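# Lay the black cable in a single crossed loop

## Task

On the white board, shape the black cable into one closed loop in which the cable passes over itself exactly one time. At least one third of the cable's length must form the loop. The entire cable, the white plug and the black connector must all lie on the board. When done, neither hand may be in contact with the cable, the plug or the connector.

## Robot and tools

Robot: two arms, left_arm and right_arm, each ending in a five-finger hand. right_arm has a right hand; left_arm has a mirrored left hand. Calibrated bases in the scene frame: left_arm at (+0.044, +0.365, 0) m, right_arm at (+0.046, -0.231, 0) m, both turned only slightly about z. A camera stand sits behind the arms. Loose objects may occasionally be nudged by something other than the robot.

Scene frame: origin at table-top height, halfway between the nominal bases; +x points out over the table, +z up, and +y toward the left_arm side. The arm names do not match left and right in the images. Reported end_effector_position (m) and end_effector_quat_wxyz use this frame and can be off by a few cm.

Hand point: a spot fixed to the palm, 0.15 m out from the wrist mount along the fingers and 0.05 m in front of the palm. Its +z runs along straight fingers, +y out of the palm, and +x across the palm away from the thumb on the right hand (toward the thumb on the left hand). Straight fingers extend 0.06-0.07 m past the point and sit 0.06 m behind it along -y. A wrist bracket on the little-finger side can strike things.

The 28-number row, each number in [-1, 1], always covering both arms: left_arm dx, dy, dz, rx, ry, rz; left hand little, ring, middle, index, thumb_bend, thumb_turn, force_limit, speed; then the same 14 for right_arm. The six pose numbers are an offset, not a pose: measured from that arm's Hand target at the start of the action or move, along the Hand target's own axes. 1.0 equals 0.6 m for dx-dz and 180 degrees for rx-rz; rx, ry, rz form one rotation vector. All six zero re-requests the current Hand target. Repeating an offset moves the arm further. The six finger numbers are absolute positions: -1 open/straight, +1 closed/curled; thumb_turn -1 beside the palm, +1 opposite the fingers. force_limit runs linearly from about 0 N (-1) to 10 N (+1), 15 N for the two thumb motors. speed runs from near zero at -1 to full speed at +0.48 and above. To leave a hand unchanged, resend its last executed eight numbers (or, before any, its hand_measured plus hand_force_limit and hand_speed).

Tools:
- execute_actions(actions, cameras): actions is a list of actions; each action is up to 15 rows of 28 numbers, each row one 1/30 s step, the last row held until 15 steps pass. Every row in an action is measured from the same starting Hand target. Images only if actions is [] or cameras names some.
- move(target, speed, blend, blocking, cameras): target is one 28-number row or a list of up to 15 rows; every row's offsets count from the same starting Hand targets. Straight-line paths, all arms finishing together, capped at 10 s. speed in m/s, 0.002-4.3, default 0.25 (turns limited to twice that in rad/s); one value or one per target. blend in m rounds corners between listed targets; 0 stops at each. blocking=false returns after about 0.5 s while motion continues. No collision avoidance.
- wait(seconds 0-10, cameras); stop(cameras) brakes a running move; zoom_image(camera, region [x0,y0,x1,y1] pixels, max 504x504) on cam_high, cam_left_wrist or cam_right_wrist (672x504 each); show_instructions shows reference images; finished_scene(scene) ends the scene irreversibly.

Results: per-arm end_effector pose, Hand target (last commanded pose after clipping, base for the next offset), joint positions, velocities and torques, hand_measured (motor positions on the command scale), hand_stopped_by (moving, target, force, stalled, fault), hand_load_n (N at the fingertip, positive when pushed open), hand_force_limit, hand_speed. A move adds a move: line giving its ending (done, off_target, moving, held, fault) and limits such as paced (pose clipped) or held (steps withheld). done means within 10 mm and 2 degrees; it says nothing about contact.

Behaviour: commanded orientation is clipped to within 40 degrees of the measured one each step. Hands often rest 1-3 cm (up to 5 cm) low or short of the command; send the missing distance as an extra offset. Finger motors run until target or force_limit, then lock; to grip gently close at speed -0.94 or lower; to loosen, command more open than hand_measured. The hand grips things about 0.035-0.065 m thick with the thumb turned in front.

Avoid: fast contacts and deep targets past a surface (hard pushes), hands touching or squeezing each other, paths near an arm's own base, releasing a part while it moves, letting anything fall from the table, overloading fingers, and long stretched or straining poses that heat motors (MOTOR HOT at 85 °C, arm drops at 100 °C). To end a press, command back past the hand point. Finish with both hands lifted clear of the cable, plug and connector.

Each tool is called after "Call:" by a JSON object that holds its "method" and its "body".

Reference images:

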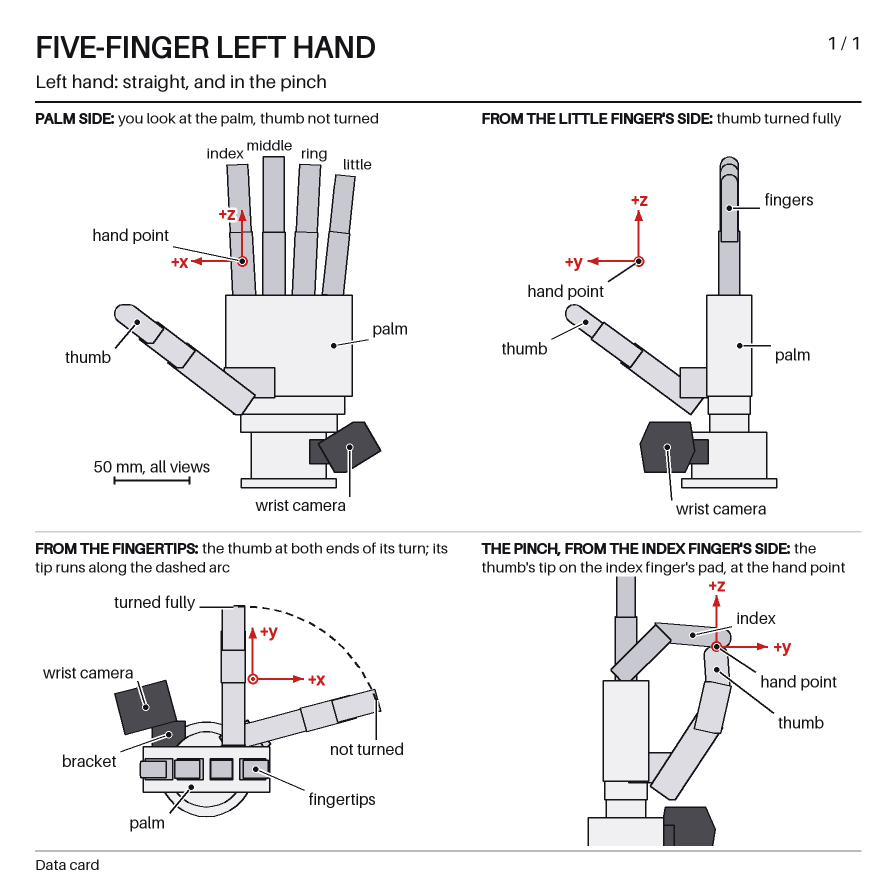

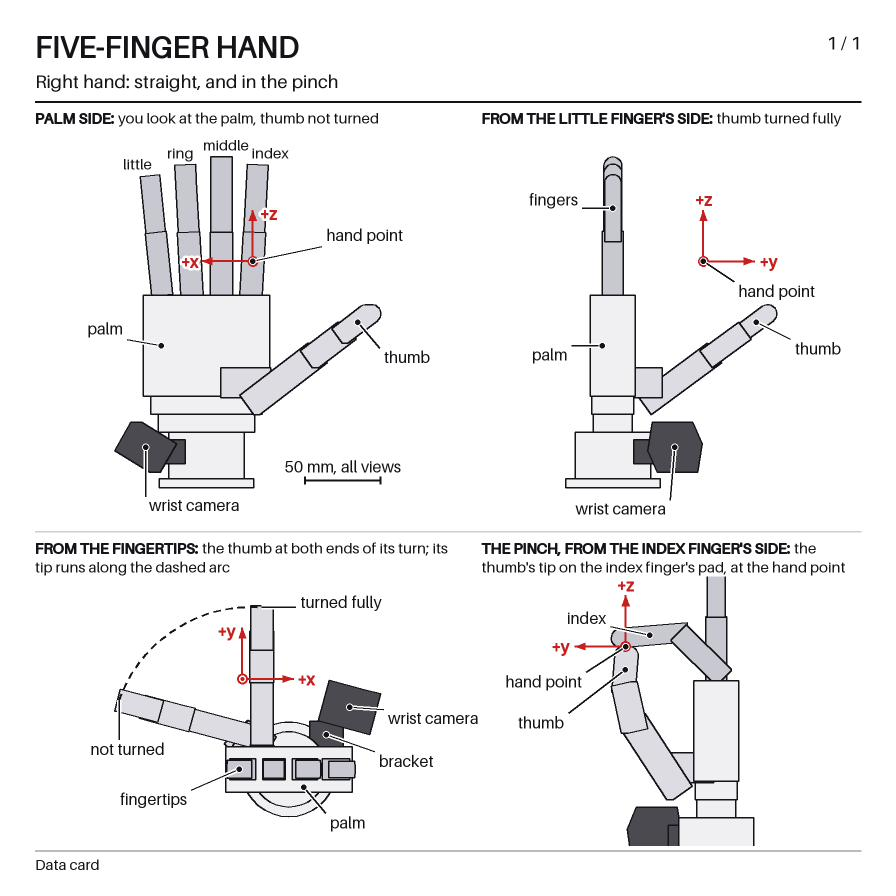

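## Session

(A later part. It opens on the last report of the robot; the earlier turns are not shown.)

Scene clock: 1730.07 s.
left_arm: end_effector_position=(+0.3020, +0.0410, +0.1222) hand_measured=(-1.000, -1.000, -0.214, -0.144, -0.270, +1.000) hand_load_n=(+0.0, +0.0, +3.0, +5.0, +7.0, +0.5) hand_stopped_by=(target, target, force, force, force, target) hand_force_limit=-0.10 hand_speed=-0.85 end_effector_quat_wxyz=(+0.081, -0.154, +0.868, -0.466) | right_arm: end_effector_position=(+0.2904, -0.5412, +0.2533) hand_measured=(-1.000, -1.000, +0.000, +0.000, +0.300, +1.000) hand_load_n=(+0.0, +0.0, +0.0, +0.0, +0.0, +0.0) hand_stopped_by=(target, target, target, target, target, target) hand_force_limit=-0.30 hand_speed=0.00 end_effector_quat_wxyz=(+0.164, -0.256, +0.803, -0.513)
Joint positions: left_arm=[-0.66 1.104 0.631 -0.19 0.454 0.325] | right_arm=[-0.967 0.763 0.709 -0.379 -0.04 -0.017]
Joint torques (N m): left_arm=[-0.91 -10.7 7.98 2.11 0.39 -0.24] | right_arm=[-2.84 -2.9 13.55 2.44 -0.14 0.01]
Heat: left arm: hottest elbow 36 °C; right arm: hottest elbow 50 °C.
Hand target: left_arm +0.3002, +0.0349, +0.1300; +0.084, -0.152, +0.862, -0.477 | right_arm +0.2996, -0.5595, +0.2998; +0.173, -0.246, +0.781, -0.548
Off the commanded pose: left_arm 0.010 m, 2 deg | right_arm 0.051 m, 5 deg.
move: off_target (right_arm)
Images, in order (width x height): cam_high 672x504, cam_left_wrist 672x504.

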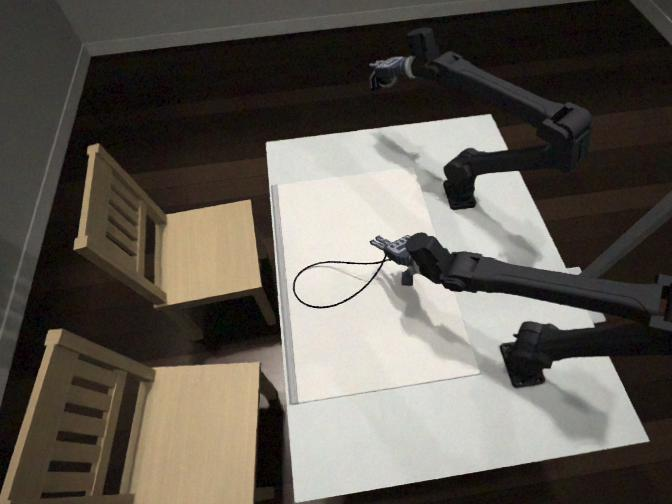

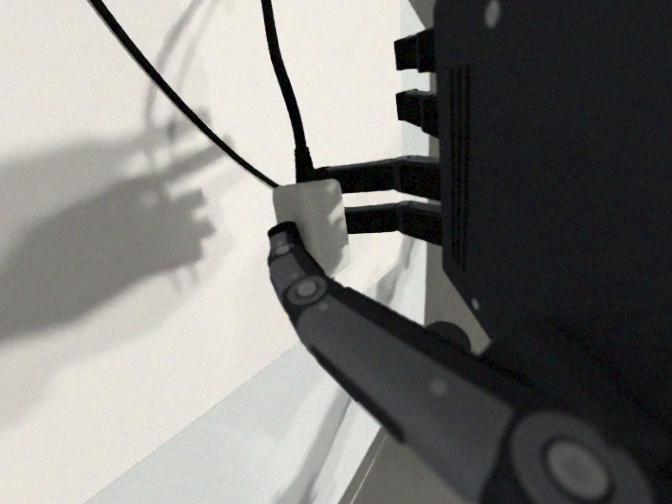

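Call:
{"method": "move", "body": {"target": [[0.040,0.0285,-0.014,0,0,0,-1,-1,0.1,0.1,0.1,1,-0.1,-0.85,0,0,0,0,0,0,-1,-1,0,0,0.3,1,-0.3,0],[0.040,0.1487,0.061,0,0,0,-1,-1,0.1,0.1,0.1,1,-0.1,-0.85,0,0,0,0,0,0,-1,-1,0,0,0.3,1,-0.3,0]], "speed": 0.08, "blend": 0.015, "cameras": ["cam_high","cam_left_wrist"]}}

Call:
{"method": "zoom_image", "body": {"camera": "cam_high", "region": [270, 170, 470, 320]}}

Scene clock: 1755.40 s.
left_arm: end_effector_position=(+0.2735, +0.0486, +0.0330) hand_measured=(-1.000, -1.000, -0.214, -0.144, -0.270, +1.000) hand_load_n=(+0.0, +0.0, +3.5, +5.0, +7.0, +1.0) hand_stopped_by=(target, target, force, force, force, target) hand_force_limit=-0.10 hand_speed=-0.85 end_effector_quat_wxyz=(+0.085, -0.153, +0.865, -0.470) | right_arm: end_effector_position=(+0.2904, -0.5412, +0.2533) hand_measured=(-1.000, -1.000, +0.000, +0.000, +0.300, +1.000) hand_load_n=(+0.0, +0.0, +0.0, +0.0, +0.0, +0.0) hand_stopped_by=(target, target, target, target, target, target) hand_force_limit=-0.30 hand_speed=0.00 end_effector_quat_wxyz=(+0.164, -0.256, +0.803, -0.513)
Joint positions: left_arm=[-0.703 1.228 0.419 0.171 0.419 0.298] | right_arm=[-0.967 0.763 0.709 -0.379 -0.04 -0.017]
Joint torques (N m): left_arm=[-1.14 -9.11 6.6 2.32 0.36 -0.22] | right_arm=[-1.2 -2.37 13.49 2.55 -0.05 0.07]
Heat: left arm: hottest elbow 35 °C; right arm: hottest elbow 50 °C.
Hand target: left_arm +0.2722, +0.0420, +0.0350; +0.084, -0.151, +0.862, -0.477 | right_arm +0.2996, -0.5595, +0.2998; +0.173, -0.246, +0.781, -0.548
Off the commanded pose: left_arm 0.007 m, 1 deg | right_arm 0.051 m, 5 deg.
move: off_target (right_arm)
Images, in order (width x height): cam_high 672x504, cam_left_wrist 672x504.

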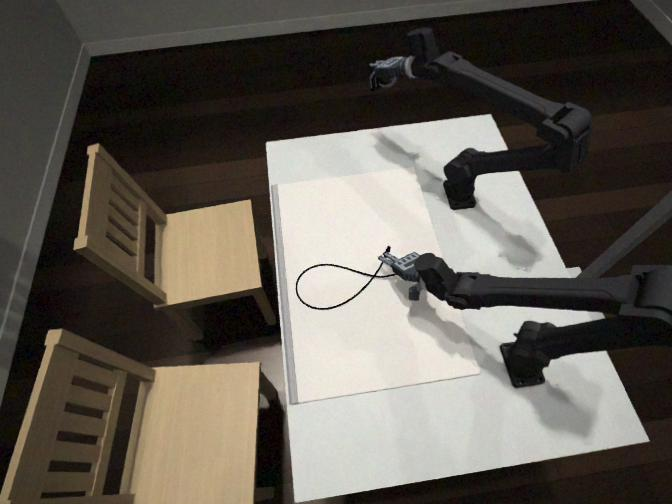

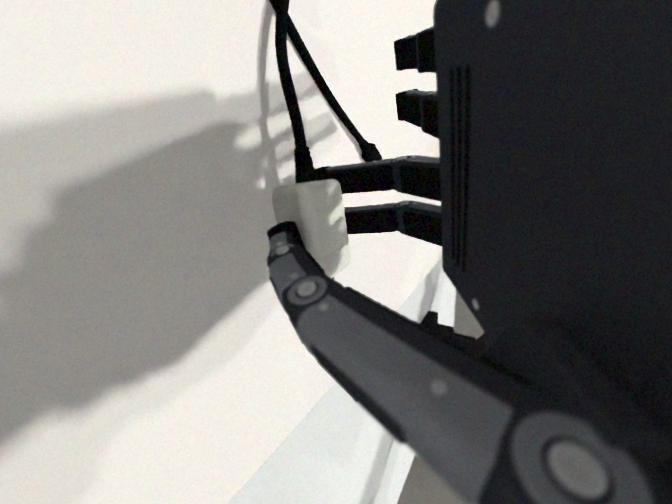

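Scaled by 2.520 from the camera's 672x504 image, which has a finer 960x720 frame.

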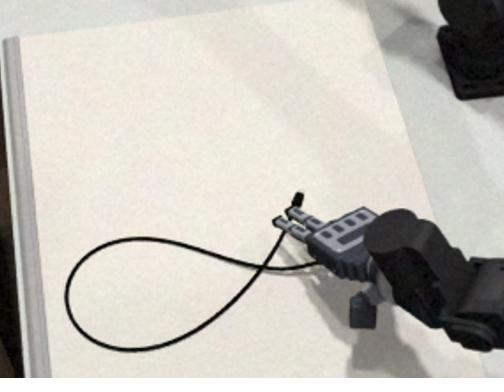

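Call:
{"method": "move", "body": {"target": [0,0.0387,-0.005,0,0,0,-1,-1,0.1,0.1,0.1,1,-0.1,-0.85,0,0,0,0,0,0,-1,-1,0,0,0.3,1,-0.3,0], "speed": 0.05, "cameras": ["cam_high","cam_left_wrist"]}}

Call:
{"method": "zoom_image", "body": {"camera": "cam_high", "region": [330, 220, 450, 310]}}

Scene clock: 1767.97 s.
left_arm: end_effector_position=(+0.2676, +0.0516, +0.0251) hand_measured=(-1.000, -1.000, -0.214, -0.144, -0.270, +1.000) hand_load_n=(+0.0, -0.5, +3.0, +5.0, +7.5, +0.5) hand_stopped_by=(target, target, force, force, force, target) hand_force_limit=-0.10 hand_speed=-0.85 end_effector_quat_wxyz=(+0.087, -0.146, +0.860, -0.482) | right_arm: end_effector_position=(+0.2904, -0.5412, +0.2533) hand_measured=(-1.000, -1.000, +0.000, +0.000, +0.300, +1.000) hand_load_n=(-0.5, +0.0, +0.0, +0.0, +0.0, +0.0) hand_stopped_by=(target, target, target, target, target, target) hand_force_limit=-0.30 hand_speed=0.00 end_effector_quat_wxyz=(+0.164, -0.256, +0.803, -0.513)
Joint positions: left_arm=[-0.699 1.239 0.377 0.251 0.434 0.297] | right_arm=[-0.967 0.763 0.709 -0.379 -0.04 -0.017]
Joint torques (N m): left_arm=[0.44 -7.53 5.52 1.95 0.56 -0.07] | right_arm=[-1.61 -2.2 13.68 2.54 -0.1 0]
Heat: left arm: hottest elbow 35 °C; right arm: hottest elbow 50 °C.
Hand target: left_arm +0.2672, +0.0559, +0.0170; +0.084, -0.152, +0.862, -0.477 | right_arm +0.2996, -0.5595, +0.2998; +0.173, -0.246, +0.781, -0.548
Off the commanded pose: left_arm 0.009 m, 1 deg | right_arm 0.051 m, 5 deg.
move: off_target (right_arm)
Images, in order (width x height): cam_high 672x504, cam_left_wrist 672x504.

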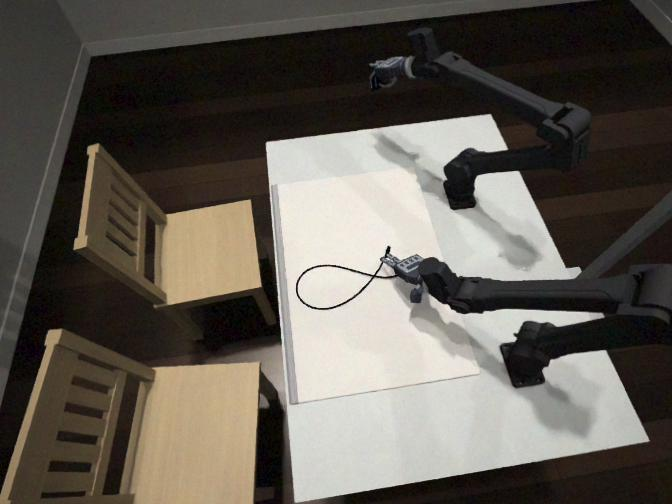

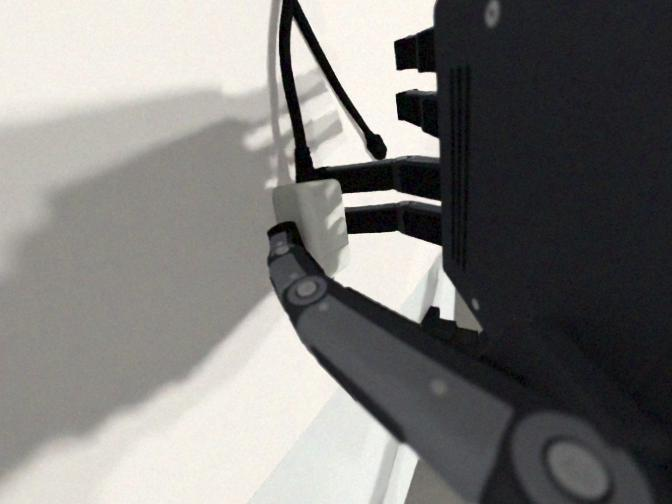

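Scaled by 4.200 from the camera's 672x504 image, which has a finer 960x720 frame.

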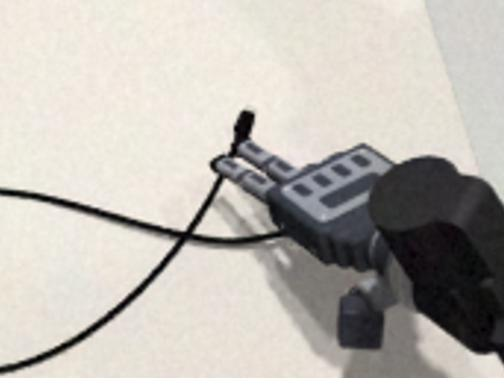

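Call:
{"method": "move", "body": {"target": [0,0.016,0.010,0,0,0,-1,-1,0.1,0.1,0.1,1,-0.1,-0.85,0,0,0,0,0,0,-1,-1,0,0,0.3,1,-0.3,0], "speed": 0.05, "cameras": ["cam_left_wrist"]}}

Scene clock: 1776.07 s.
left_arm: end_effector_position=(+0.2701, +0.0478, +0.0233) hand_measured=(-1.000, -1.000, -0.214, -0.144, -0.270, +1.000) hand_load_n=(+0.0, -0.5, +1.5, +4.5, +7.5, +1.0) hand_stopped_by=(target, target, force, force, force, target) hand_force_limit=-0.10 hand_speed=-0.85 end_effector_quat_wxyz=(+0.091, -0.140, +0.854, -0.493) | right_arm: end_effector_position=(+0.2904, -0.5412, +0.2533) hand_measured=(-1.000, -1.000, +0.000, +0.000, +0.300, +1.000) hand_load_n=(+0.0, +0.0, +0.0, +0.0, +0.0, +0.0) hand_stopped_by=(target, target, target, target, target, target) hand_force_limit=-0.30 hand_speed=0.00 end_effector_quat_wxyz=(+0.164, -0.256, +0.803, -0.513)
Joint positions: left_arm=[-0.698 1.265 0.368 0.313 0.444 0.297] | right_arm=[-0.967 0.763 0.709 -0.379 -0.04 -0.017]
Joint torques (N m): left_arm=[0.67 -6.53 5 1.77 0.14 -0.04] | right_arm=[-1.96 -2.08 13.48 2.54 -0.11 0.03]
Heat: left arm: hottest elbow 35 °C; right arm: hottest elbow 51 °C.
Hand target: left_arm +0.2672, +0.0561, +0.0056; +0.084, -0.152, +0.862, -0.477 | right_arm +0.2996, -0.5595, +0.2998; +0.173, -0.246, +0.781, -0.548
Off the commanded pose: left_arm 0.020 m, 3 deg | right_arm 0.051 m, 5 deg.
move: off_target (left_arm, right_arm)
Images, in order (width x height): cam_left_wrist 672x504.

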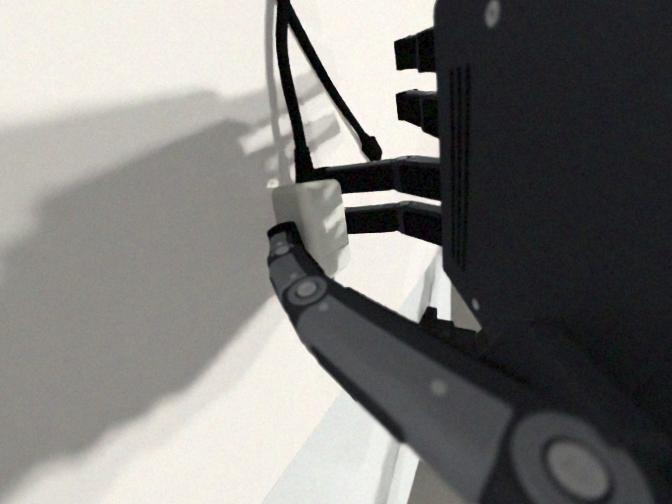

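Call:
{"method": "move", "body": {"target": [[0.001,-0.033,-0.0043,0,0,0,-1,-1,0.1,0.1,0.1,1,-0.1,-0.85,0,0,0,0,0,0,-1,-1,0,0,0.3,1,-0.3,0],[0.001,-0.034,-0.0043,0,0,0,-1,-1,-0.45,-0.45,-0.55,1,-0.1,-0.6,0,0,0,0,0,0,-1,-1,0,0,0.3,1,-0.3,0]], "speed": 0.05, "cameras": ["cam_left_wrist"]}}

Scene clock: 1795.03 s.
left_arm: end_effector_position=(+0.2687, +0.0531, +0.0215) hand_measured=(-1.000, -1.000, -0.450, -0.450, -0.548, +1.000) hand_load_n=(+0.0, +0.0, +0.0, +0.0, -2.5, -0.5) hand_stopped_by=(target, target, target, target, target, target) hand_force_limit=-0.10 hand_speed=-0.60 end_effector_quat_wxyz=(+0.089, -0.150, +0.861, -0.478) | right_arm: end_effector_position=(+0.2904, -0.5412, +0.2533) hand_measured=(-1.000, -1.000, +0.000, +0.000, +0.300, +1.000) hand_load_n=(+0.0, +0.0, +0.0, +0.0, +0.0, +0.0) hand_stopped_by=(target, target, target, target, target, target) hand_force_limit=-0.30 hand_speed=0.00 end_effector_quat_wxyz=(+0.164, -0.256, +0.803, -0.513)
Joint positions: left_arm=[-0.698 1.249 0.375 0.255 0.425 0.297] | right_arm=[-0.967 0.763 0.709 -0.379 -0.04 -0.017]
Joint torques (N m): left_arm=[-0.62 -8.82 7.56 0.99 0.33 -0.16] | right_arm=[-1.14 -1.85 13.5 2.33 -0.11 0.09]
Heat: left arm: hottest elbow 34 °C; right arm: hottest elbow 51 °C.
Hand target: left_arm +0.2696, +0.0477, +0.0243; +0.084, -0.152, +0.862, -0.477 | right_arm +0.2996, -0.5595, +0.2998; +0.173, -0.246, +0.781, -0.548
Off the commanded pose: left_arm 0.006 m, 1 deg | right_arm 0.051 m, 5 deg.
move: off_target (right_arm)
Images, in order (width x height): cam_left_wrist 672x504.

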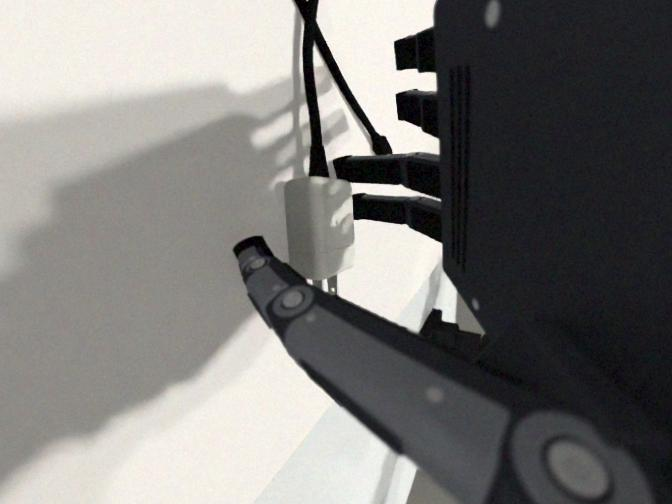

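Call:
{"method": "move", "body": {"target": [[0,-0.095,-0.036,0,0,0,-1,-1,-0.45,-0.45,-0.55,1,-0.1,-0.6,0,0,0,0,0,0,-1,-1,0,0,0.3,1,-0.3,0]], "speed": 0.06, "cameras": ["cam_left_wrist","cam_high"]}}

Scene clock: 1810.77 s.
left_arm: end_effector_position=(+0.2639, +0.0528, +0.0604) hand_measured=(-1.000, -1.000, -0.450, -0.450, -0.548, +1.000) hand_load_n=(+0.0, +0.0, +0.0, +0.0, +0.0, +0.0) hand_stopped_by=(target, target, target, target, target, target) hand_force_limit=-0.10 hand_speed=-0.60 end_effector_quat_wxyz=(+0.078, -0.157, +0.870, -0.461) | right_arm: end_effector_position=(+0.2904, -0.5412, +0.2533) hand_measured=(-1.000, -1.000, +0.000, +0.000, +0.300, +1.000) hand_load_n=(+0.0, +0.0, +0.5, +0.0, +0.0, +0.0) hand_stopped_by=(target, target, target, target, target, target) hand_force_limit=-0.30 hand_speed=0.00 end_effector_quat_wxyz=(+0.164, -0.256, +0.803, -0.513)
Joint positions: left_arm=[-0.713 1.116 0.45 0.006 0.41 0.289] | right_arm=[-0.967 0.763 0.709 -0.379 -0.04 -0.017]
Joint torques (N m): left_arm=[-1.14 -9.52 10.99 1.02 0.35 -0.2] | right_arm=[-2.61 -2.9 13.41 2.54 -0.1 0.08]
Heat: left arm: hottest elbow 34 °C; right arm: hottest elbow 51 °C.
Hand target: left_arm +0.2735, +0.0365, +0.0839; +0.084, -0.152, +0.862, -0.477 | right_arm +0.2996, -0.5595, +0.2998; +0.173, -0.246, +0.781, -0.548
Off the commanded pose: left_arm 0.030 m, 2 deg | right_arm 0.051 m, 5 deg.
move: off_target (left_arm, right_arm)
Images, in order (width x height): cam_high 672x504, cam_left_wrist 672x504.

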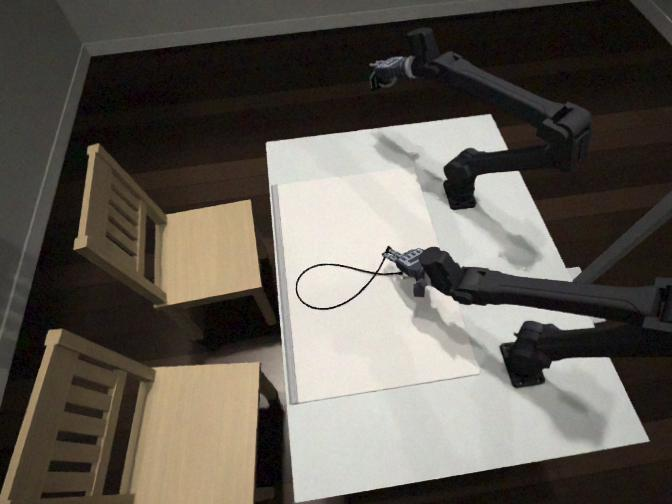

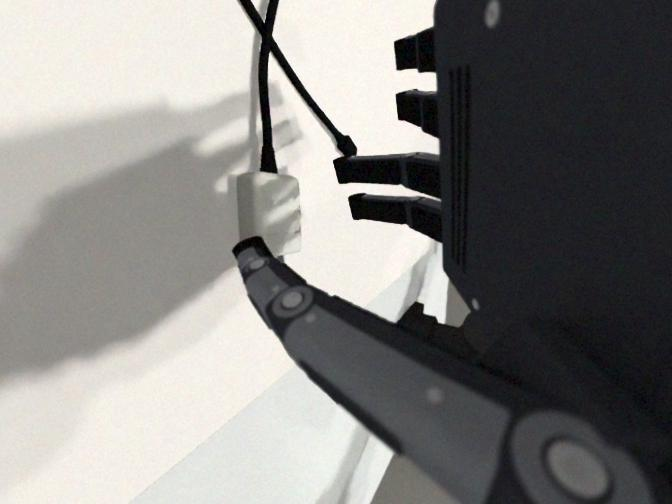

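Call:
{"method": "move", "body": {"target": [[0,-0.085,-0.053,0,0,0,-1,-1,-0.45,-0.45,-0.55,1,-0.1,-0.6,0,0,0,0,0,0,-1,-1,0,0,0.3,1,-0.3,0],[0.053,-0.136,-0.317,0,0,0,-1,-1,-0.45,-0.45,-0.55,1,-0.1,-0.6,0,0,0,0,0,0,-1,-1,0,0,0.3,1,-0.3,0]], "speed": 0.15, "blend": 0.02, "cameras": ["cam_high"]}}

Call:
{"method": "zoom_image", "body": {"camera": "cam_high", "region": [270, 200, 450, 335]}}

Scene clock: 1822.67 s.
left_arm: end_effector_position=(+0.1944, +0.1369, +0.2257) hand_measured=(-1.000, -1.000, -0.450, -0.450, -0.548, +1.000) hand_load_n=(+0.0, +0.0, +0.0, +0.0, +0.0, +0.0) hand_stopped_by=(target, target, target, target, target, target) hand_force_limit=-0.10 hand_speed=-0.60 end_effector_quat_wxyz=(+0.064, -0.161, +0.869, -0.463) | right_arm: end_effector_position=(+0.2904, -0.5412, +0.2533) hand_measured=(-1.000, -1.000, +0.000, +0.000, +0.300, +1.000) hand_load_n=(+0.0, +0.0, +0.0, +0.0, +0.0, +0.0) hand_stopped_by=(target, target, target, target, target, target) hand_force_limit=-0.30 hand_speed=0.00 end_effector_quat_wxyz=(+0.164, -0.256, +0.803, -0.513)
Joint positions: left_arm=[-0.587 0.556 0.67 -0.823 0.528 0.361] | right_arm=[-0.967 0.763 0.709 -0.379 -0.04 -0.017]
Joint torques (N m): left_arm=[0.67 -3.08 13.18 0.95 0.62 0.11] | right_arm=[-1.9 -2.37 13.55 2.61 -0.13 -0.01]
Heat: left arm: hottest elbow 36 °C; right arm: hottest elbow 51 °C.
Hand target: left_arm +0.2033, +0.1364, +0.2539; +0.084, -0.152, +0.862, -0.477 | right_arm +0.2996, -0.5595, +0.2998; +0.173, -0.246, +0.781, -0.548
Off the commanded pose: left_arm 0.030 m, 3 deg | right_arm 0.051 m, 5 deg.
move: off_target (left_arm, right_arm)
Images, in order (width x height): cam_high 672x504.

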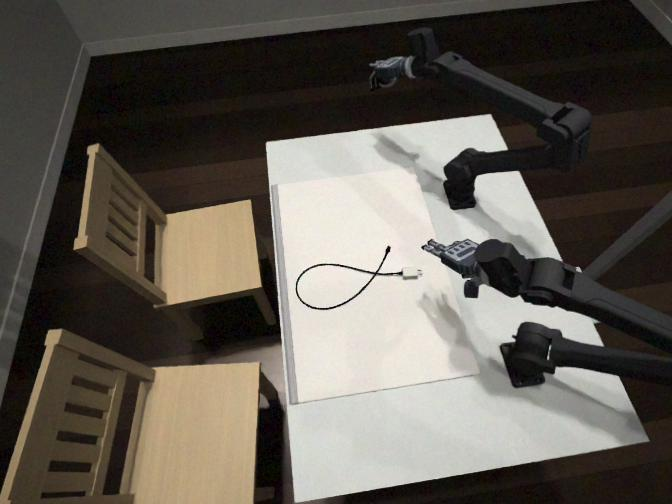

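Scaled by 2.800 from the camera's 672x504 image, which has a finer 960x720 frame.

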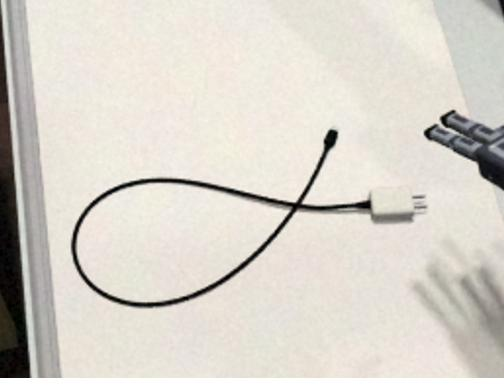

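Call:
{"method": "finished_scene", "body": {"scene": 1}}

The scene is finished: the task was done.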